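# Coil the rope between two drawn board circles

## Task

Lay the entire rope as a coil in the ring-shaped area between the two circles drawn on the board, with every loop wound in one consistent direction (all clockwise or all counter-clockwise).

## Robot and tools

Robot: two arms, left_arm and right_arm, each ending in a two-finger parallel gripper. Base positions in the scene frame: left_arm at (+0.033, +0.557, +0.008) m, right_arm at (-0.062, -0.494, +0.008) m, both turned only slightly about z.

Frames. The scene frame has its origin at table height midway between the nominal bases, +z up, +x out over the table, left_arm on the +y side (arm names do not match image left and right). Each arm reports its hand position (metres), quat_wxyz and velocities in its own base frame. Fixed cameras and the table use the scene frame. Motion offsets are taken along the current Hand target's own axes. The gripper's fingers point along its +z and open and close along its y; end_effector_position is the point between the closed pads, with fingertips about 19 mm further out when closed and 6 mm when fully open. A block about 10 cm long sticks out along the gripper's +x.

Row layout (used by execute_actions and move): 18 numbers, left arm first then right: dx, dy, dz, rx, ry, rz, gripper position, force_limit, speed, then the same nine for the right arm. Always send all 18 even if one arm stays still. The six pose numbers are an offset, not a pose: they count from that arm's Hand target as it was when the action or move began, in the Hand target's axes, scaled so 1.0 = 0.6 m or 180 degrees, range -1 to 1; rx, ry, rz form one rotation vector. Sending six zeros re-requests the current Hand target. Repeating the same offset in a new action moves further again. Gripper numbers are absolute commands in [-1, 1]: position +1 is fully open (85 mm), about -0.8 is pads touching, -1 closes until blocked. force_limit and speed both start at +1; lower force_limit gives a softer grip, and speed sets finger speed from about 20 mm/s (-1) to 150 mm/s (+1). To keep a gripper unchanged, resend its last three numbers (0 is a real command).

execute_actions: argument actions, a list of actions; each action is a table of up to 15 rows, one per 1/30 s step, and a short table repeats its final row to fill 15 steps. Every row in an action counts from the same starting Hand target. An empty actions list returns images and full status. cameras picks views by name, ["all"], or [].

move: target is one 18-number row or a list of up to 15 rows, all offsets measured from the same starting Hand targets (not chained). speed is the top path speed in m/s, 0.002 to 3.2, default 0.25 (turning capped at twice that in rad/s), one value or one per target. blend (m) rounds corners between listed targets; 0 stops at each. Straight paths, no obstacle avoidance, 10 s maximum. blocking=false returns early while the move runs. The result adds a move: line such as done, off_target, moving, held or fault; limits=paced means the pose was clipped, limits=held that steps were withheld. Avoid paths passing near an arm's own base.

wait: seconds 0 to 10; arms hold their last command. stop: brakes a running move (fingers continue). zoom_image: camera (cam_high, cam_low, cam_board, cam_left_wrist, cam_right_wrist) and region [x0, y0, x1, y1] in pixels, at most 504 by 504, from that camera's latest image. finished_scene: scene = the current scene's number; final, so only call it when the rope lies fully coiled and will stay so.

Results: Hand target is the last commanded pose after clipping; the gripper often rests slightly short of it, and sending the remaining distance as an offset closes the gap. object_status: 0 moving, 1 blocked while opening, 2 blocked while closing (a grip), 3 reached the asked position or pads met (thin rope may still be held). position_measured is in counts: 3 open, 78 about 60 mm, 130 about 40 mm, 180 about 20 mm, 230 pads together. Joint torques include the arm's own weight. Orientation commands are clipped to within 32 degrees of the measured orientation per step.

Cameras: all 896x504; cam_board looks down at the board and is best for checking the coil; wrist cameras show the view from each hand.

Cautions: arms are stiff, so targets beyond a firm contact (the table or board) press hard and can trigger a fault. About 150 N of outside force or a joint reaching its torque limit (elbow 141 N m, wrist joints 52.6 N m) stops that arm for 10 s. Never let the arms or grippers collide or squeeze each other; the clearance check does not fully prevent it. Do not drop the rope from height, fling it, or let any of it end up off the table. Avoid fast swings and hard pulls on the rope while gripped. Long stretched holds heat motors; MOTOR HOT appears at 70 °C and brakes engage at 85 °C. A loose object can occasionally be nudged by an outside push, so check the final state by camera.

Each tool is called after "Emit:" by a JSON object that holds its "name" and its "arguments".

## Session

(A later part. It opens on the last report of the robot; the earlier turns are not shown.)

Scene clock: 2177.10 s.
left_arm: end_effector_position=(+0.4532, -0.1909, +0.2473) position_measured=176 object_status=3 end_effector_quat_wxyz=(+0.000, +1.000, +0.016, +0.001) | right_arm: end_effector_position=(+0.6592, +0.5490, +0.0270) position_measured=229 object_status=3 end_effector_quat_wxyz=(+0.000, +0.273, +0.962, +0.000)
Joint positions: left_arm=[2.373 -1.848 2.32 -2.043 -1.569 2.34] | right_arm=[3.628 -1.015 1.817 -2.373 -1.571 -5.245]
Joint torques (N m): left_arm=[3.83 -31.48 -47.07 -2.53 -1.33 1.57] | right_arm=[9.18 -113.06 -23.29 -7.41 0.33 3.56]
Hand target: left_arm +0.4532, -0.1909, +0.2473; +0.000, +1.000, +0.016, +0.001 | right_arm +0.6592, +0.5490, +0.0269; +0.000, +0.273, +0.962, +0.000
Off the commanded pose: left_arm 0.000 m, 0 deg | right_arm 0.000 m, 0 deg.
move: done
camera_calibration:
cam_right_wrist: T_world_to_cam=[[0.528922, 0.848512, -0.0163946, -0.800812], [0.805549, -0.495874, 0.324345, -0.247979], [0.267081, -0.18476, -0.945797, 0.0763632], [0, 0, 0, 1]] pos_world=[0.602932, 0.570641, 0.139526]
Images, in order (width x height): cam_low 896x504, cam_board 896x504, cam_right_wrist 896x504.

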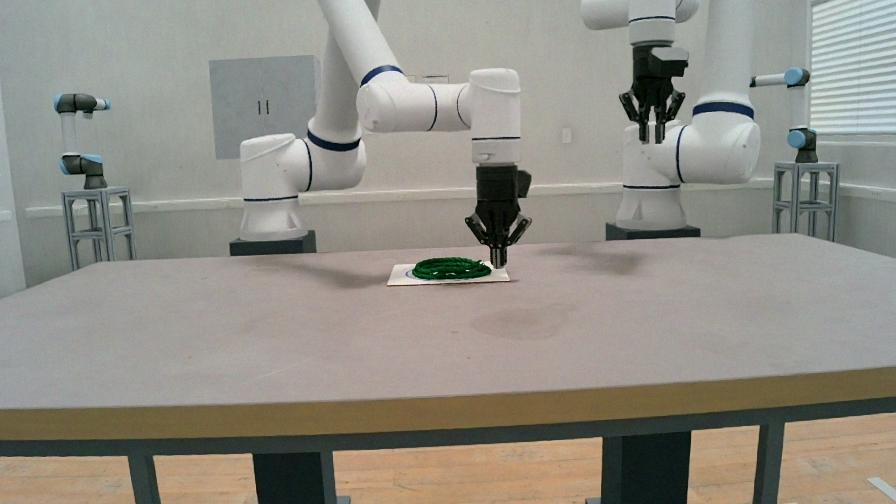

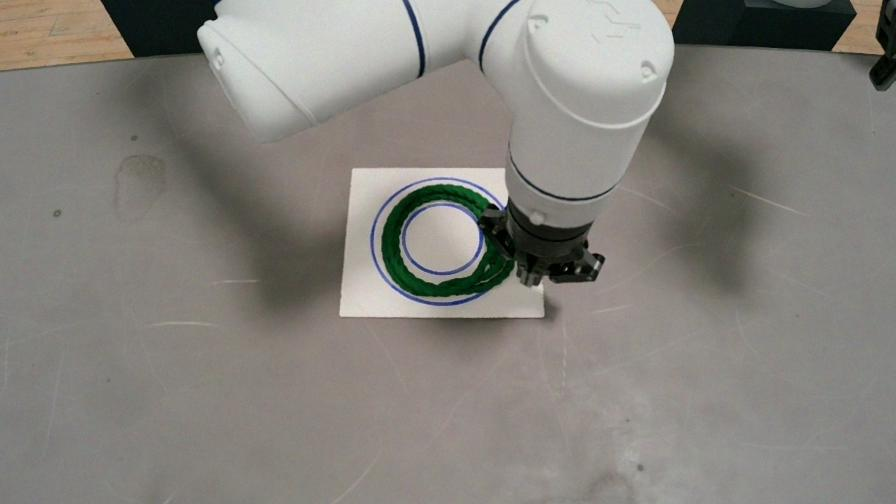

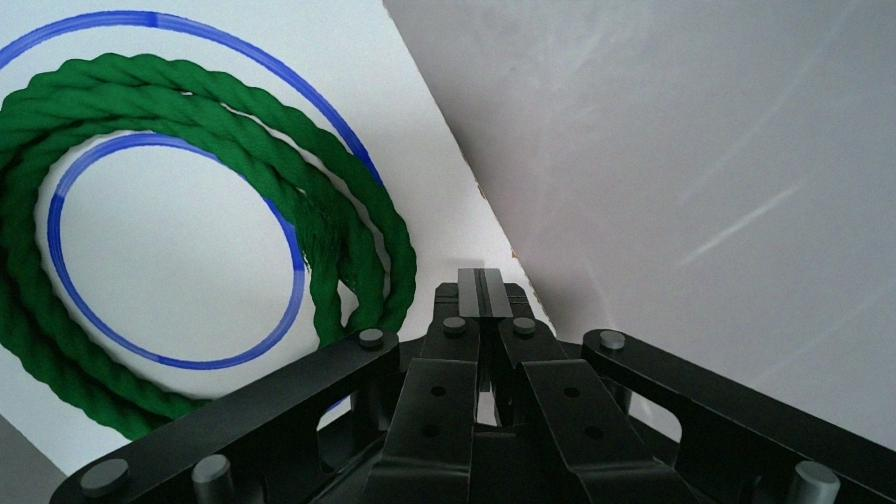

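Emit:
{"name": "move", "arguments": {"target": [[0,0,0,0,0,0,-0.376,-1,-1,0,0,0.0132,0,0,0,-0.8,-1,0],[0,0,0,0,0,0,-0.376,-1,-1,0,-0.03,0.0132,0,0,0,-0.8,-1,0]], "speed": [0.03,0.02], "cameras": ["cam_board","cam_low","cam_right_wrist"]}}

Emit:
{"name": "zoom_image", "arguments": {"camera": "cam_low", "region": [400, 220, 540, 300]}}

Scene clock: 2189.70 s.
left_arm: end_effector_position=(+0.4532, -0.1909, +0.2473) position_measured=176 object_status=3 end_effector_quat_wxyz=(+0.000, +1.000, +0.016, +0.001) | right_arm: end_effector_position=(+0.6498, +0.5338, +0.0190) position_measured=229 object_status=3 end_effector_quat_wxyz=(+0.000, +0.273, +0.962, +0.000)
Joint positions: left_arm=[2.373 -1.848 2.32 -2.043 -1.569 2.34] | right_arm=[3.617 -1.025 1.856 -2.401 -1.571 -5.256]
Joint torques (N m): left_arm=[4.42 -31.46 -46.98 -2.63 -1.2 1.38] | right_arm=[-7.1 -159.96 -22.04 -7.54 1.76 -2.8]
Hand target: left_arm +0.4532, -0.1909, +0.2473; +0.000, +1.000, +0.016, +0.001 | right_arm +0.6498, +0.5337, +0.0190; +0.000, +0.273, +0.962, +0.000
Off the commanded pose: left_arm 0.000 m, 0 deg | right_arm 0.000 m, 0 deg.
move: done
camera_calibration:
cam_right_wrist: T_world_to_cam=[[0.528922, 0.848512, -0.0163946, -0.783074], [0.805549, -0.495874, 0.324345, -0.245349], [0.267081, -0.18476, -0.945797, 0.0684991], [0, 0, 0, 1]] pos_world=[0.593532, 0.555441, 0.131526]
Images, in order (width x height): cam_low 896x504, cam_board 896x504, cam_right_wrist 896x504.

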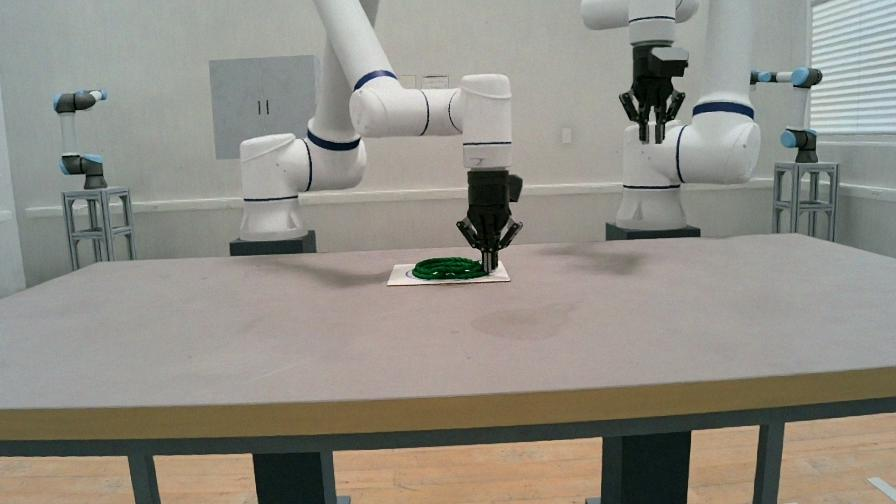

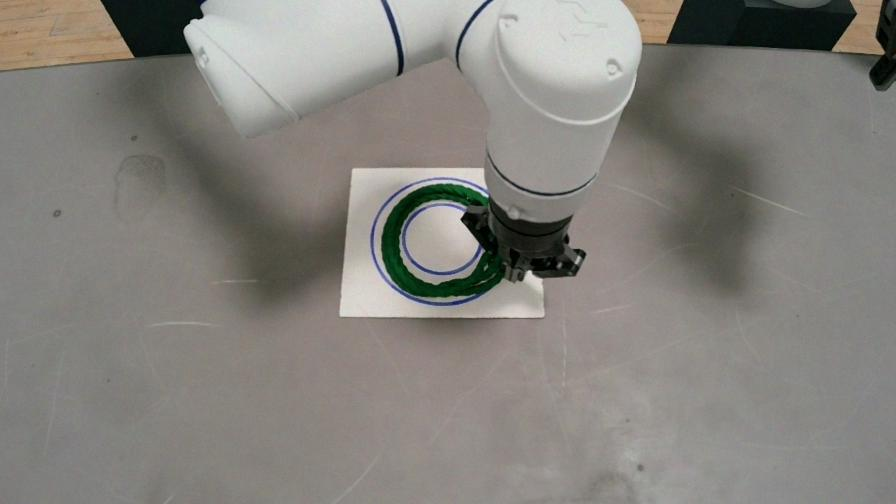

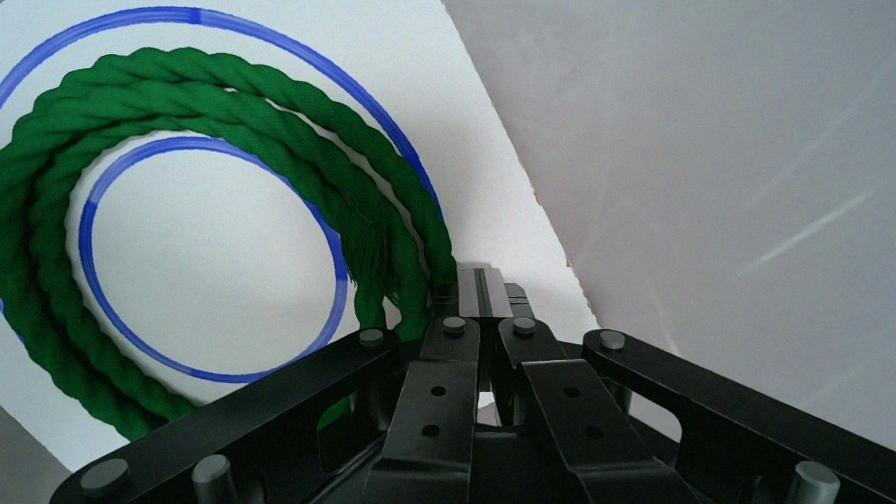

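Scaled by 3.600.

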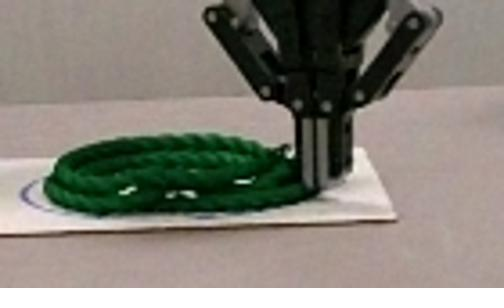

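Emit:
{"name": "move", "arguments": {"target": [[0,0,0,0,0,0,-0.376,-1,-1,0,-0.0083,0,0,0,0,-0.8,-1,0],[0,0,0,0,0,0,-0.376,-1,-1,0,0.03,0,0,0,0,-0.8,-1,0],[0,0,0,0,0,0,-0.376,-1,-1,0,0.03,-0.25,0,0,0,-0.8,-1,0]], "speed": [0.015,0.04,0.12], "cameras": ["cam_board","cam_right_wrist"]}}

Emit:
{"name": "zoom_image", "arguments": {"camera": "cam_right_wrist", "region": [200, 0, 620, 320]}}

Emit:
{"name": "zoom_image", "arguments": {"camera": "cam_board", "region": [350, 160, 550, 320]}}

Scene clock: 2204.50 s.
left_arm: end_effector_position=(+0.4532, -0.1909, +0.2473) position_measured=176 object_status=3 end_effector_quat_wxyz=(+0.000, +1.000, +0.016, +0.001) | right_arm: end_effector_position=(+0.6593, +0.5491, +0.1689) position_measured=229 object_status=3 end_effector_quat_wxyz=(+0.000, +0.273, +0.962, +0.000)
Joint positions: left_arm=[2.373 -1.848 2.32 -2.043 -1.569 2.34] | right_arm=[3.628 -1.165 1.741 -2.147 -1.571 -5.245]
Joint torques (N m): left_arm=[3.97 -31.88 -46.74 -2.91 -1.17 1.29] | right_arm=[2.82 -155.06 -50.29 -1.97 2.34 2.73]
Hand target: left_arm +0.4532, -0.1909, +0.2473; +0.000, +1.000, +0.016, +0.001 | right_arm +0.6593, +0.5491, +0.1690; +0.000, +0.273, +0.962, +0.000
Off the commanded pose: left_arm 0.000 m, 0 deg | right_arm 0.000 m, 0 deg.
move: done
camera_calibration:
cam_right_wrist: T_world_to_cam=[[0.528922, 0.848512, -0.0163946, -0.798571], [0.805549, -0.495874, 0.324345, -0.293954], [0.267081, -0.18476, -0.945797, 0.21059], [0, 0, 0, 1]] pos_world=[0.602932, 0.570741, 0.281426]
Images, in order (width x height): cam_board 896x504, cam_right_wrist 896x504.

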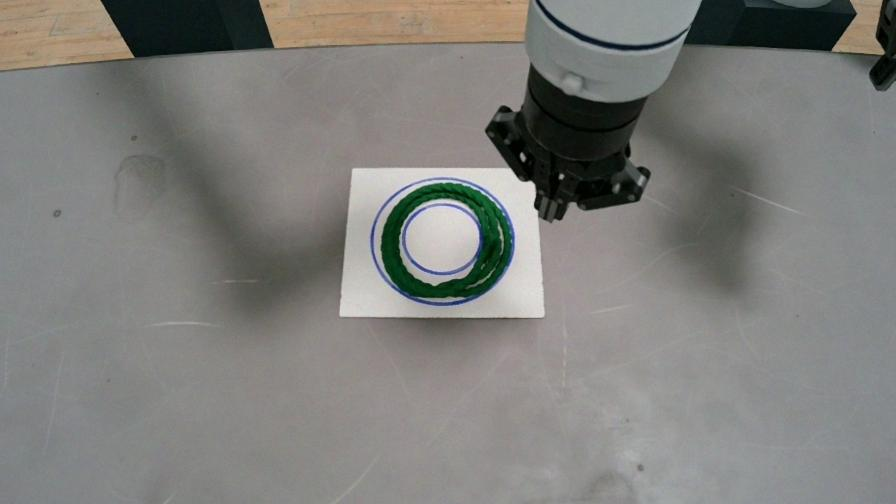

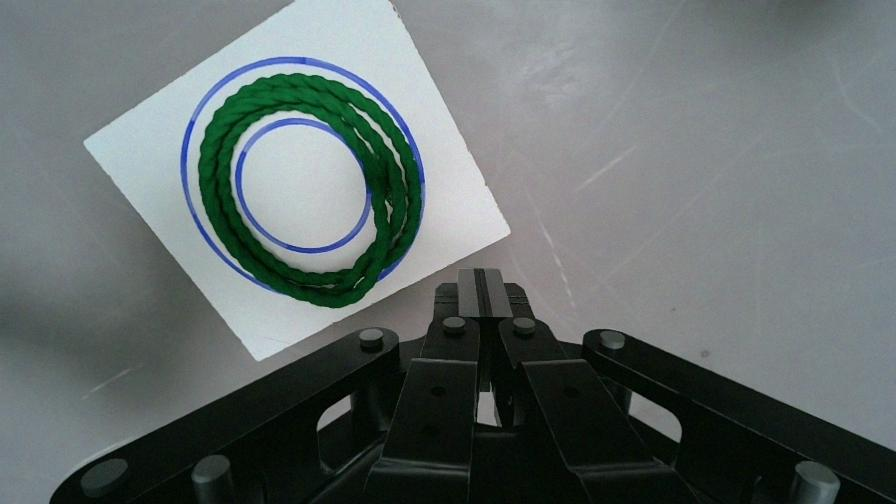

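Scaled by 1.200.

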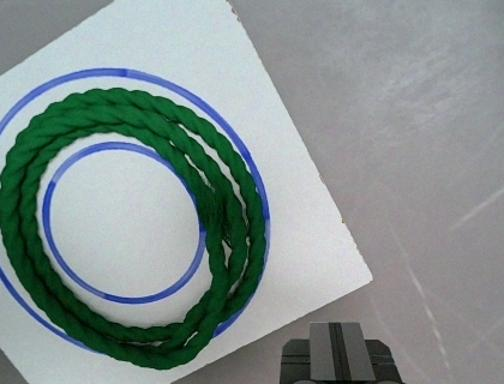

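Scaled by 2.520.

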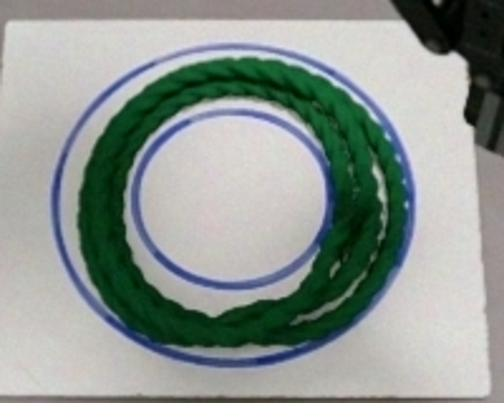

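Emit:
{"name": "move", "arguments": {"target": [0,0,0,0,0,0,-0.376,-1,-1,-0.0920,-0.1627,-0.1517,0,0,0,-0.8,-1,0], "speed": 0.15, "cameras": ["cam_high","cam_board","cam_right_wrist"]}}

Emit:
{"name": "zoom_image", "arguments": {"camera": "cam_right_wrist", "region": [300, 0, 600, 260]}}

Scene clock: 2236.83 s.
left_arm: end_effector_position=(+0.4532, -0.1909, +0.2473) position_measured=176 object_status=3 end_effector_quat_wxyz=(+0.000, +1.000, +0.016, +0.001) | right_arm: end_effector_position=(+0.6551, +0.4372, +0.2599) position_measured=229 object_status=3 end_effector_quat_wxyz=(+0.000, +0.273, +0.962, +0.000)
Joint positions: left_arm=[2.373 -1.848 2.32 -2.043 -1.569 2.34] | right_arm=[3.503 -1.344 1.806 -2.032 -1.571 -5.37]
Joint torques (N m): left_arm=[3.97 -30.88 -46.85 -2.58 -1.27 1.28] | right_arm=[-7.07 -134.32 -32.17 -1.29 3.32 -2.97]
Hand target: left_arm +0.4532, -0.1909, +0.2473; +0.000, +1.000, +0.016, +0.001 | right_arm +0.6551, +0.4370, +0.2601; +0.000, +0.273, +0.962, +0.000
Off the commanded pose: left_arm 0.000 m, 0 deg | right_arm 0.000 m, 0 deg.
move: done
camera_calibration:
cam_right_wrist: T_world_to_cam=[[0.528946, 0.848495, -0.0164745, -0.699939], [0.805535, -0.495866, 0.324392, -0.375668], [0.267076, -0.184857, -0.945779, 0.277119], [0, 0, 0, 1]] pos_world=[0.598831, 0.458841, 0.372426]
Images, in order (width x height): cam_high 896x504, cam_board 896x504, cam_right_wrist 896x504.

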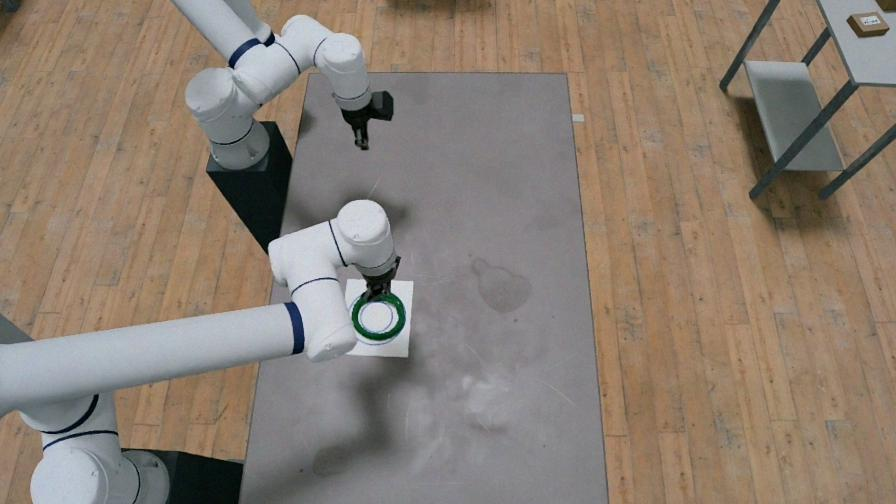

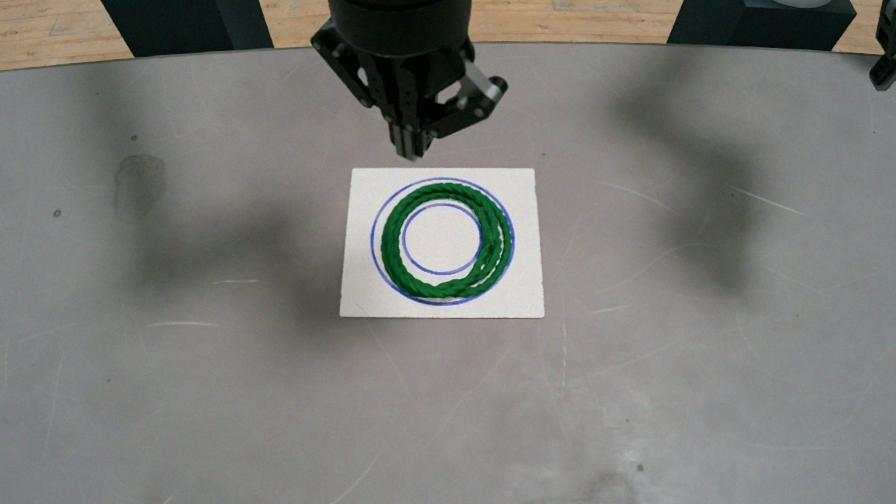

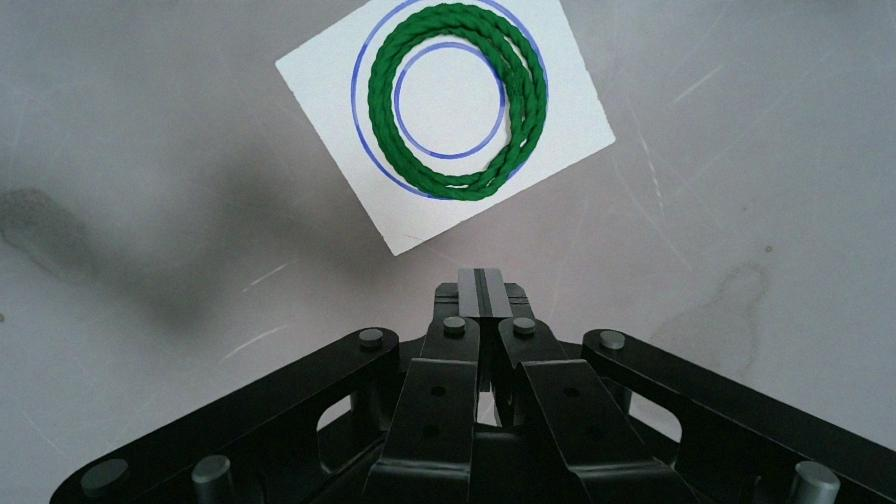

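Scaled by 1.680.

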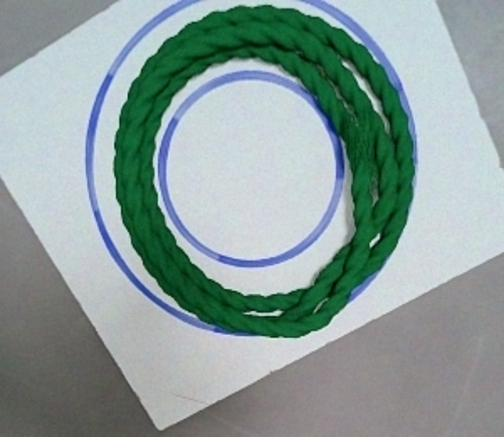

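Emit:
{"name": "move", "arguments": {"target": [[0,0,0,0,0,0,-0.376,-1,-1,-0.0702,0.0277,0.2335,0,0,-0.0833,-0.8,-1,0],[0,0,0,0,0,0,-0.376,-1,-1,-0.0702,0.0277,0.3835,0,0,-0.0833,-0.8,-1,0]], "speed": [0.12,0.08], "blend": [0.02,0], "cameras": ["cam_low","cam_right_wrist","cam_board"]}}

Emit:
{"name": "zoom_image", "arguments": {"camera": "cam_low", "region": [380, 220, 520, 300]}}

Scene clock: 2270.93 s.
left_arm: end_effector_position=(+0.4532, -0.1909, +0.2473) position_measured=176 object_status=3 end_effector_quat_wxyz=(+0.000, +1.000, +0.016, +0.001) | right_arm: end_effector_position=(+0.6996, +0.4290, +0.0301) position_measured=229 object_status=3 end_effector_quat_wxyz=(+0.000, +0.145, +0.989, +0.000)
Joint positions: left_arm=[2.373 -1.848 2.32 -2.043 -1.569 2.34] | right_arm=[3.474 -1.063 1.895 -2.403 -1.571 -5.661]
Joint torques (N m): left_arm=[3.78 -30.59 -46.65 -2.47 -1.15 1.2] | right_arm=[-1.71 -107.17 -23.56 -7.92 3.2 -2.18]
Hand target: left_arm +0.4532, -0.1909, +0.2473; +0.000, +1.000, +0.016, +0.001 | right_arm +0.6996, +0.4290, +0.0300; +0.000, +0.145, +0.989, +0.000
Off the commanded pose: left_arm 0.000 m, 0 deg | right_arm 0.000 m, 0 deg.
move: done
camera_calibration:
cam_right_wrist: T_world_to_cam=[[0.291393, 0.956465, -0.0162915, -0.600423], [0.906454, -0.270635, 0.324189, -0.508177], [0.305666, -0.109234, -0.945852, -0.0130446], [0, 0, 0, 1]] pos_world=[0.639585, 0.435328, 0.142625]
Images, in order (width x height): cam_low 896x504, cam_board 896x504, cam_right_wrist 896x504.

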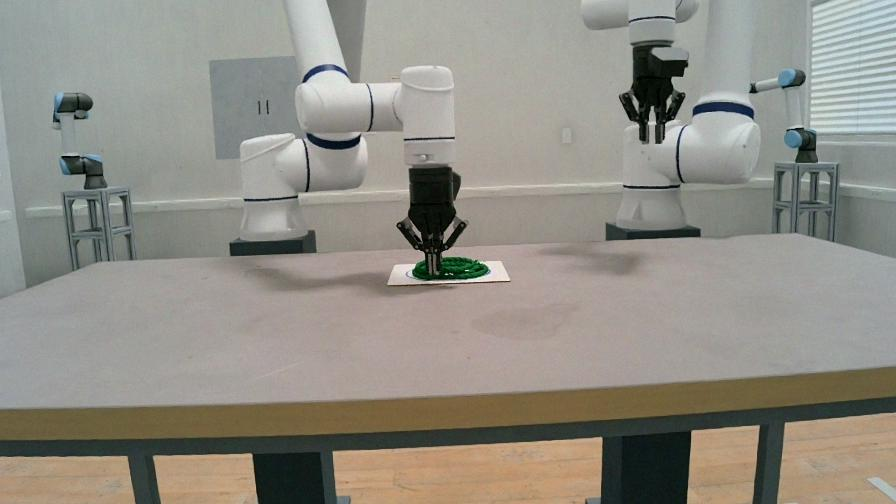

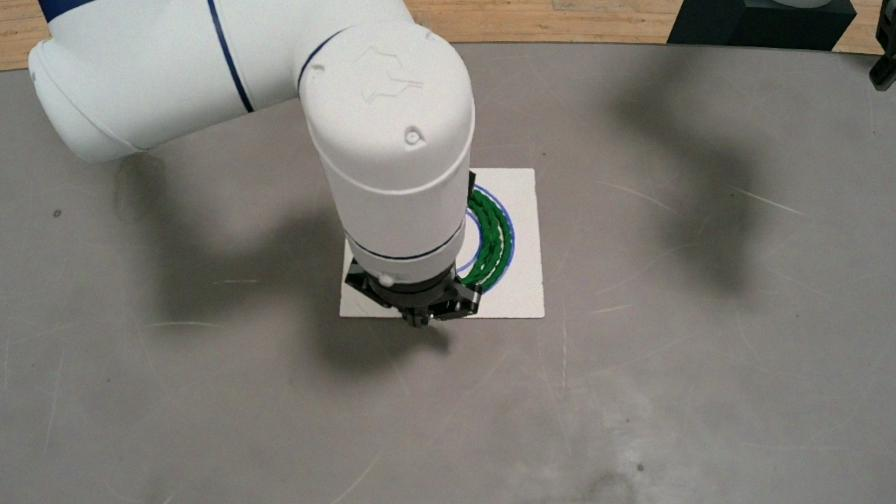

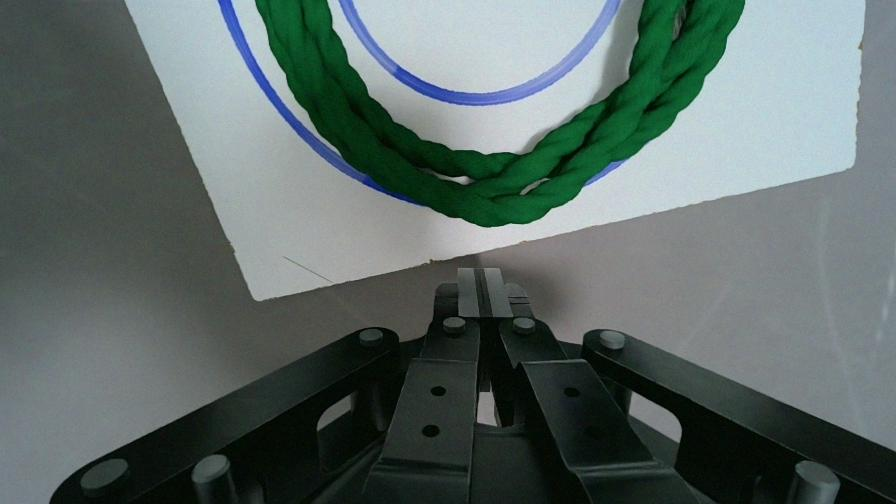

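Scaled by 3.600.

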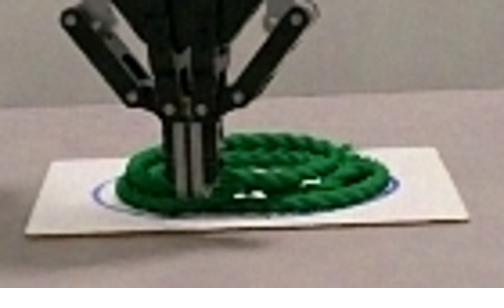

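Emit:
{"name": "move", "arguments": {"target": [[0,0,0,0,0,0,-0.376,-1,-1,0,0,0.0217,0,0,0,-0.8,-1,0],[0,0,0,0,0,0,-0.376,-1,-1,0.0273,0,0.0217,0,0,0,-0.8,-1,0]], "speed": [0.03,0.02], "cameras": ["cam_right_wrist"]}}

Scene clock: 2280.27 s.
left_arm: end_effector_position=(+0.4532, -0.1909, +0.2473) position_measured=176 object_status=3 end_effector_quat_wxyz=(+0.000, +1.000, +0.016, +0.001) | right_arm: end_effector_position=(+0.6840, +0.4336, +0.0169) position_measured=229 object_status=3 end_effector_quat_wxyz=(+0.000, +0.145, +0.989, +0.000)
Joint positions: left_arm=[2.373 -1.848 2.32 -2.043 -1.569 2.34] | right_arm=[3.486 -1.058 1.922 -2.434 -1.571 -5.649]
Joint torques (N m): left_arm=[3.36 -32.38 -46.71 -2.65 -1.31 1.3] | right_arm=[9.61 -153.55 -22.8 -7.51 3.3 4.54]
Hand target: left_arm +0.4532, -0.1909, +0.2473; +0.000, +1.000, +0.016, +0.001 | right_arm +0.6839, +0.4337, +0.0169; +0.000, +0.145, +0.989, +0.000
Off the commanded pose: left_arm 0.000 m, 0 deg | right_arm 0.000 m, 0 deg.
move: done
camera_calibration:
cam_right_wrist: T_world_to_cam=[[0.291367, 0.956472, -0.0163008, -0.600603], [0.906462, -0.270608, 0.324189, -0.488593], [0.305667, -0.109234, -0.945852, -0.0202787], [0, 0, 0, 1]] pos_world=[0.624085, 0.440028, 0.129425]
Images, in order (width x height): cam_right_wrist 896x504.

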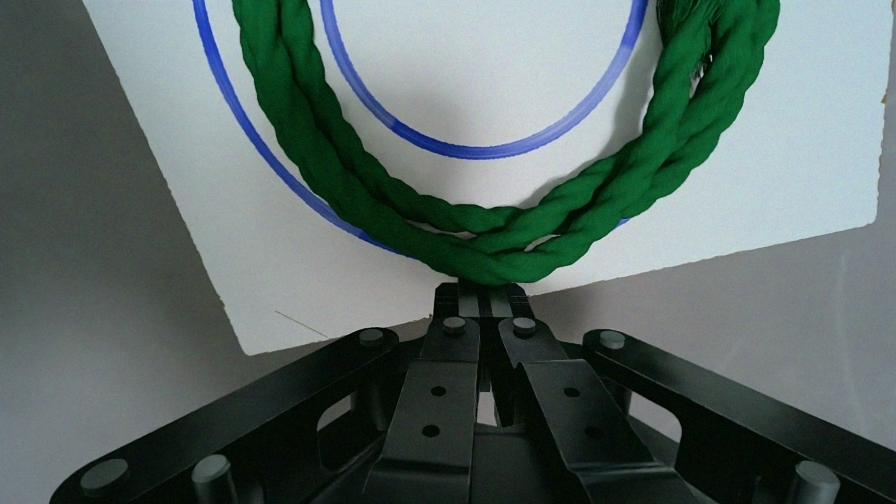

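Emit:
{"name": "move", "arguments": {"target": [0,0,0,0,0,0,-0.376,-1,-1,0.0117,0,0,0,0,0,-0.8,-1,0], "speed": 0.015, "cameras": ["cam_right_wrist","cam_low"]}}

Emit:
{"name": "zoom_image", "arguments": {"camera": "cam_low", "region": [380, 220, 520, 300]}}

Scene clock: 2288.40 s.
left_arm: end_effector_position=(+0.4532, -0.1909, +0.2473) position_measured=176 object_status=3 end_effector_quat_wxyz=(+0.000, +1.000, +0.016, +0.001) | right_arm: end_effector_position=(+0.6773, +0.4357, +0.0169) position_measured=229 object_status=3 end_effector_quat_wxyz=(+0.000, +0.145, +0.989, +0.000)
Joint positions: left_arm=[2.373 -1.848 2.32 -2.043 -1.569 2.34] | right_arm=[3.491 -1.063 1.932 -2.439 -1.571 -5.643]
Joint torques (N m): left_arm=[4.78 -31.24 -46.42 -2.54 -1.17 1.42] | right_arm=[8.77 -154.29 -22.13 -7.35 2.93 4.47]
Hand target: left_arm +0.4532, -0.1909, +0.2473; +0.000, +1.000, +0.016, +0.001 | right_arm +0.6771, +0.4357, +0.0169; +0.000, +0.145, +0.989, +0.000
Off the commanded pose: left_arm 0.000 m, 0 deg | right_arm 0.000 m, 0 deg.
move: done
camera_calibration:
cam_right_wrist: T_world_to_cam=[[0.291367, 0.956472, -0.0163008, -0.600535], [0.906462, -0.270608, 0.324189, -0.481888], [0.305667, -0.109234, -0.945852, -0.0179817], [0, 0, 0, 1]] pos_world=[0.617285, 0.442028, 0.129425]
Images, in order (width x height): cam_low 896x504, cam_right_wrist 896x504.

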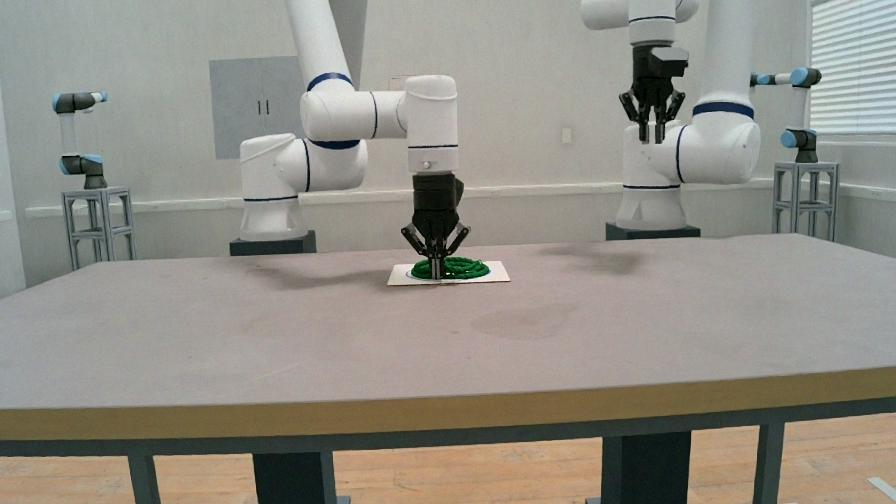

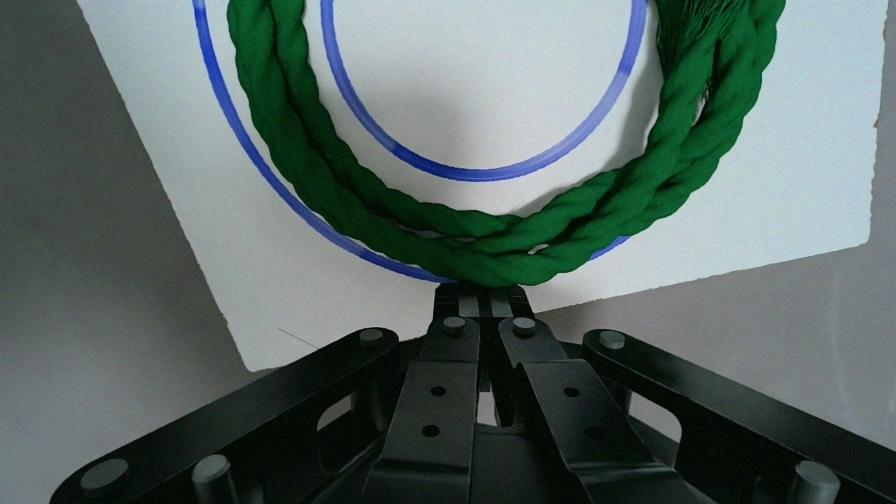

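Scaled by 3.600.

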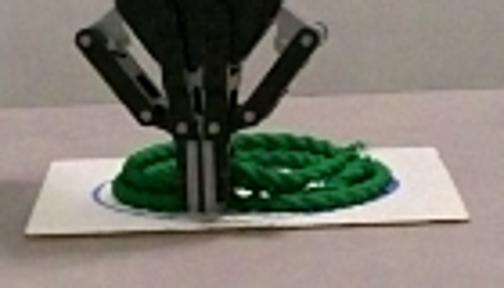

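Emit:
{"name": "move", "arguments": {"target": [[0,0,0,0,0,0,-0.376,-1,-1,-0.03,0,0,0,0,0,-0.8,-1,0],[0,0,0,0,0,0,-0.376,-1,-1,-0.03,0,-0.2,0,0,0,-0.8,-1,0],[0,0,0,0,0,0,-0.376,-1,-1,0.0533,0.0167,-0.405,0,0,0,-0.8,-1,0]], "speed": [0.04,0.12,0.15], "blend": [0,0.03,0], "cameras": ["cam_right_wrist","cam_board"]}}

Emit:
{"name": "zoom_image", "arguments": {"camera": "cam_right_wrist", "region": [300, 0, 600, 260]}}

Emit:
{"name": "zoom_image", "arguments": {"camera": "cam_board", "region": [350, 160, 550, 320]}}

Scene clock: 2302.80 s.
left_arm: end_effector_position=(+0.4532, -0.1909, +0.2473) position_measured=176 object_status=3 end_effector_quat_wxyz=(+0.000, +1.000, +0.016, +0.001) | right_arm: end_effector_position=(+0.6495, +0.4545, +0.2598) position_measured=229 object_status=3 end_effector_quat_wxyz=(+0.000, +0.145, +0.989, +0.000)
Joint positions: left_arm=[2.373 -1.848 2.32 -2.043 -1.569 2.34] | right_arm=[3.526 -1.336 1.796 -2.03 -1.571 -5.608]
Joint torques (N m): left_arm=[3.81 -30.63 -46.52 -2.57 -1.08 1.3] | right_arm=[9.35 -136.51 -52.81 -1.74 0.48 4.1]
Hand target: left_arm +0.4532, -0.1909, +0.2473; +0.000, +1.000, +0.016, +0.001 | right_arm +0.6495, +0.4546, +0.2599; +0.000, +0.145, +0.989, +0.000
Off the commanded pose: left_arm 0.000 m, 0 deg | right_arm 0.000 m, 0 deg.
move: done
camera_calibration:
cam_right_wrist: T_world_to_cam=[[0.291366, 0.956473, -0.0163011, -0.606581], [0.906462, -0.270607, 0.324189, -0.53041], [0.305667, -0.109234, -0.945852, 0.222297], [0, 0, 0, 1]] pos_world=[0.589585, 0.460928, 0.372325]
Images, in order (width x height): cam_board 896x504, cam_right_wrist 896x504.

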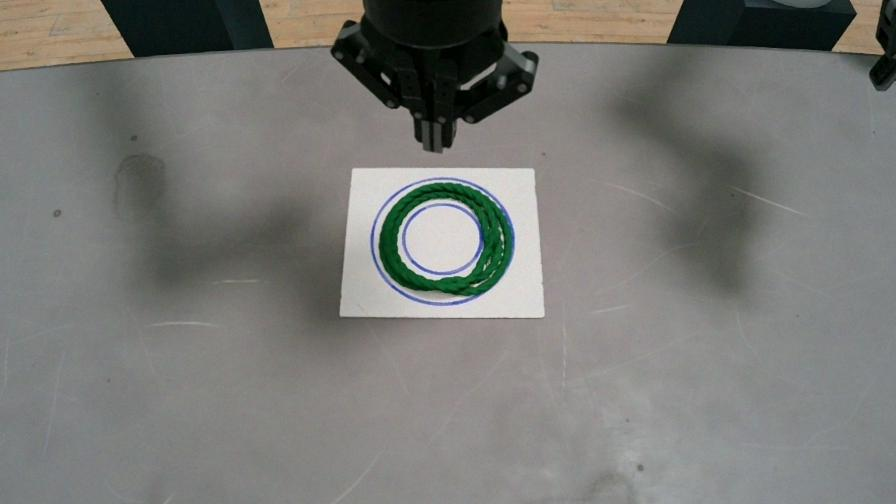

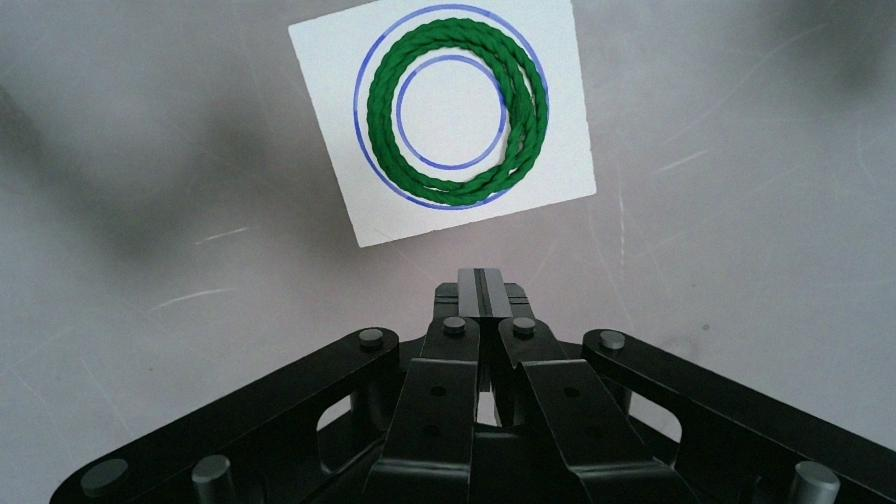

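Scaled by 1.680.

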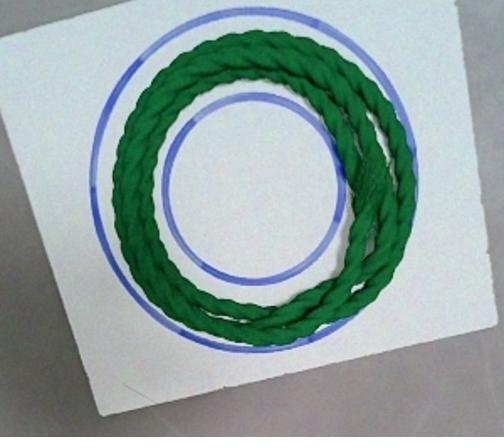

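Scaled by 2.520.

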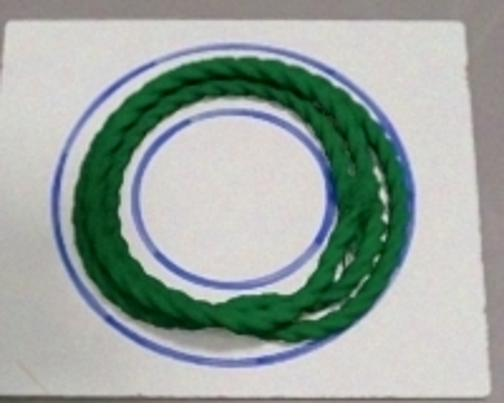

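Emit:
{"name": "finished_scene", "arguments": {"scene": 1}}

The scene is finished: the task was done.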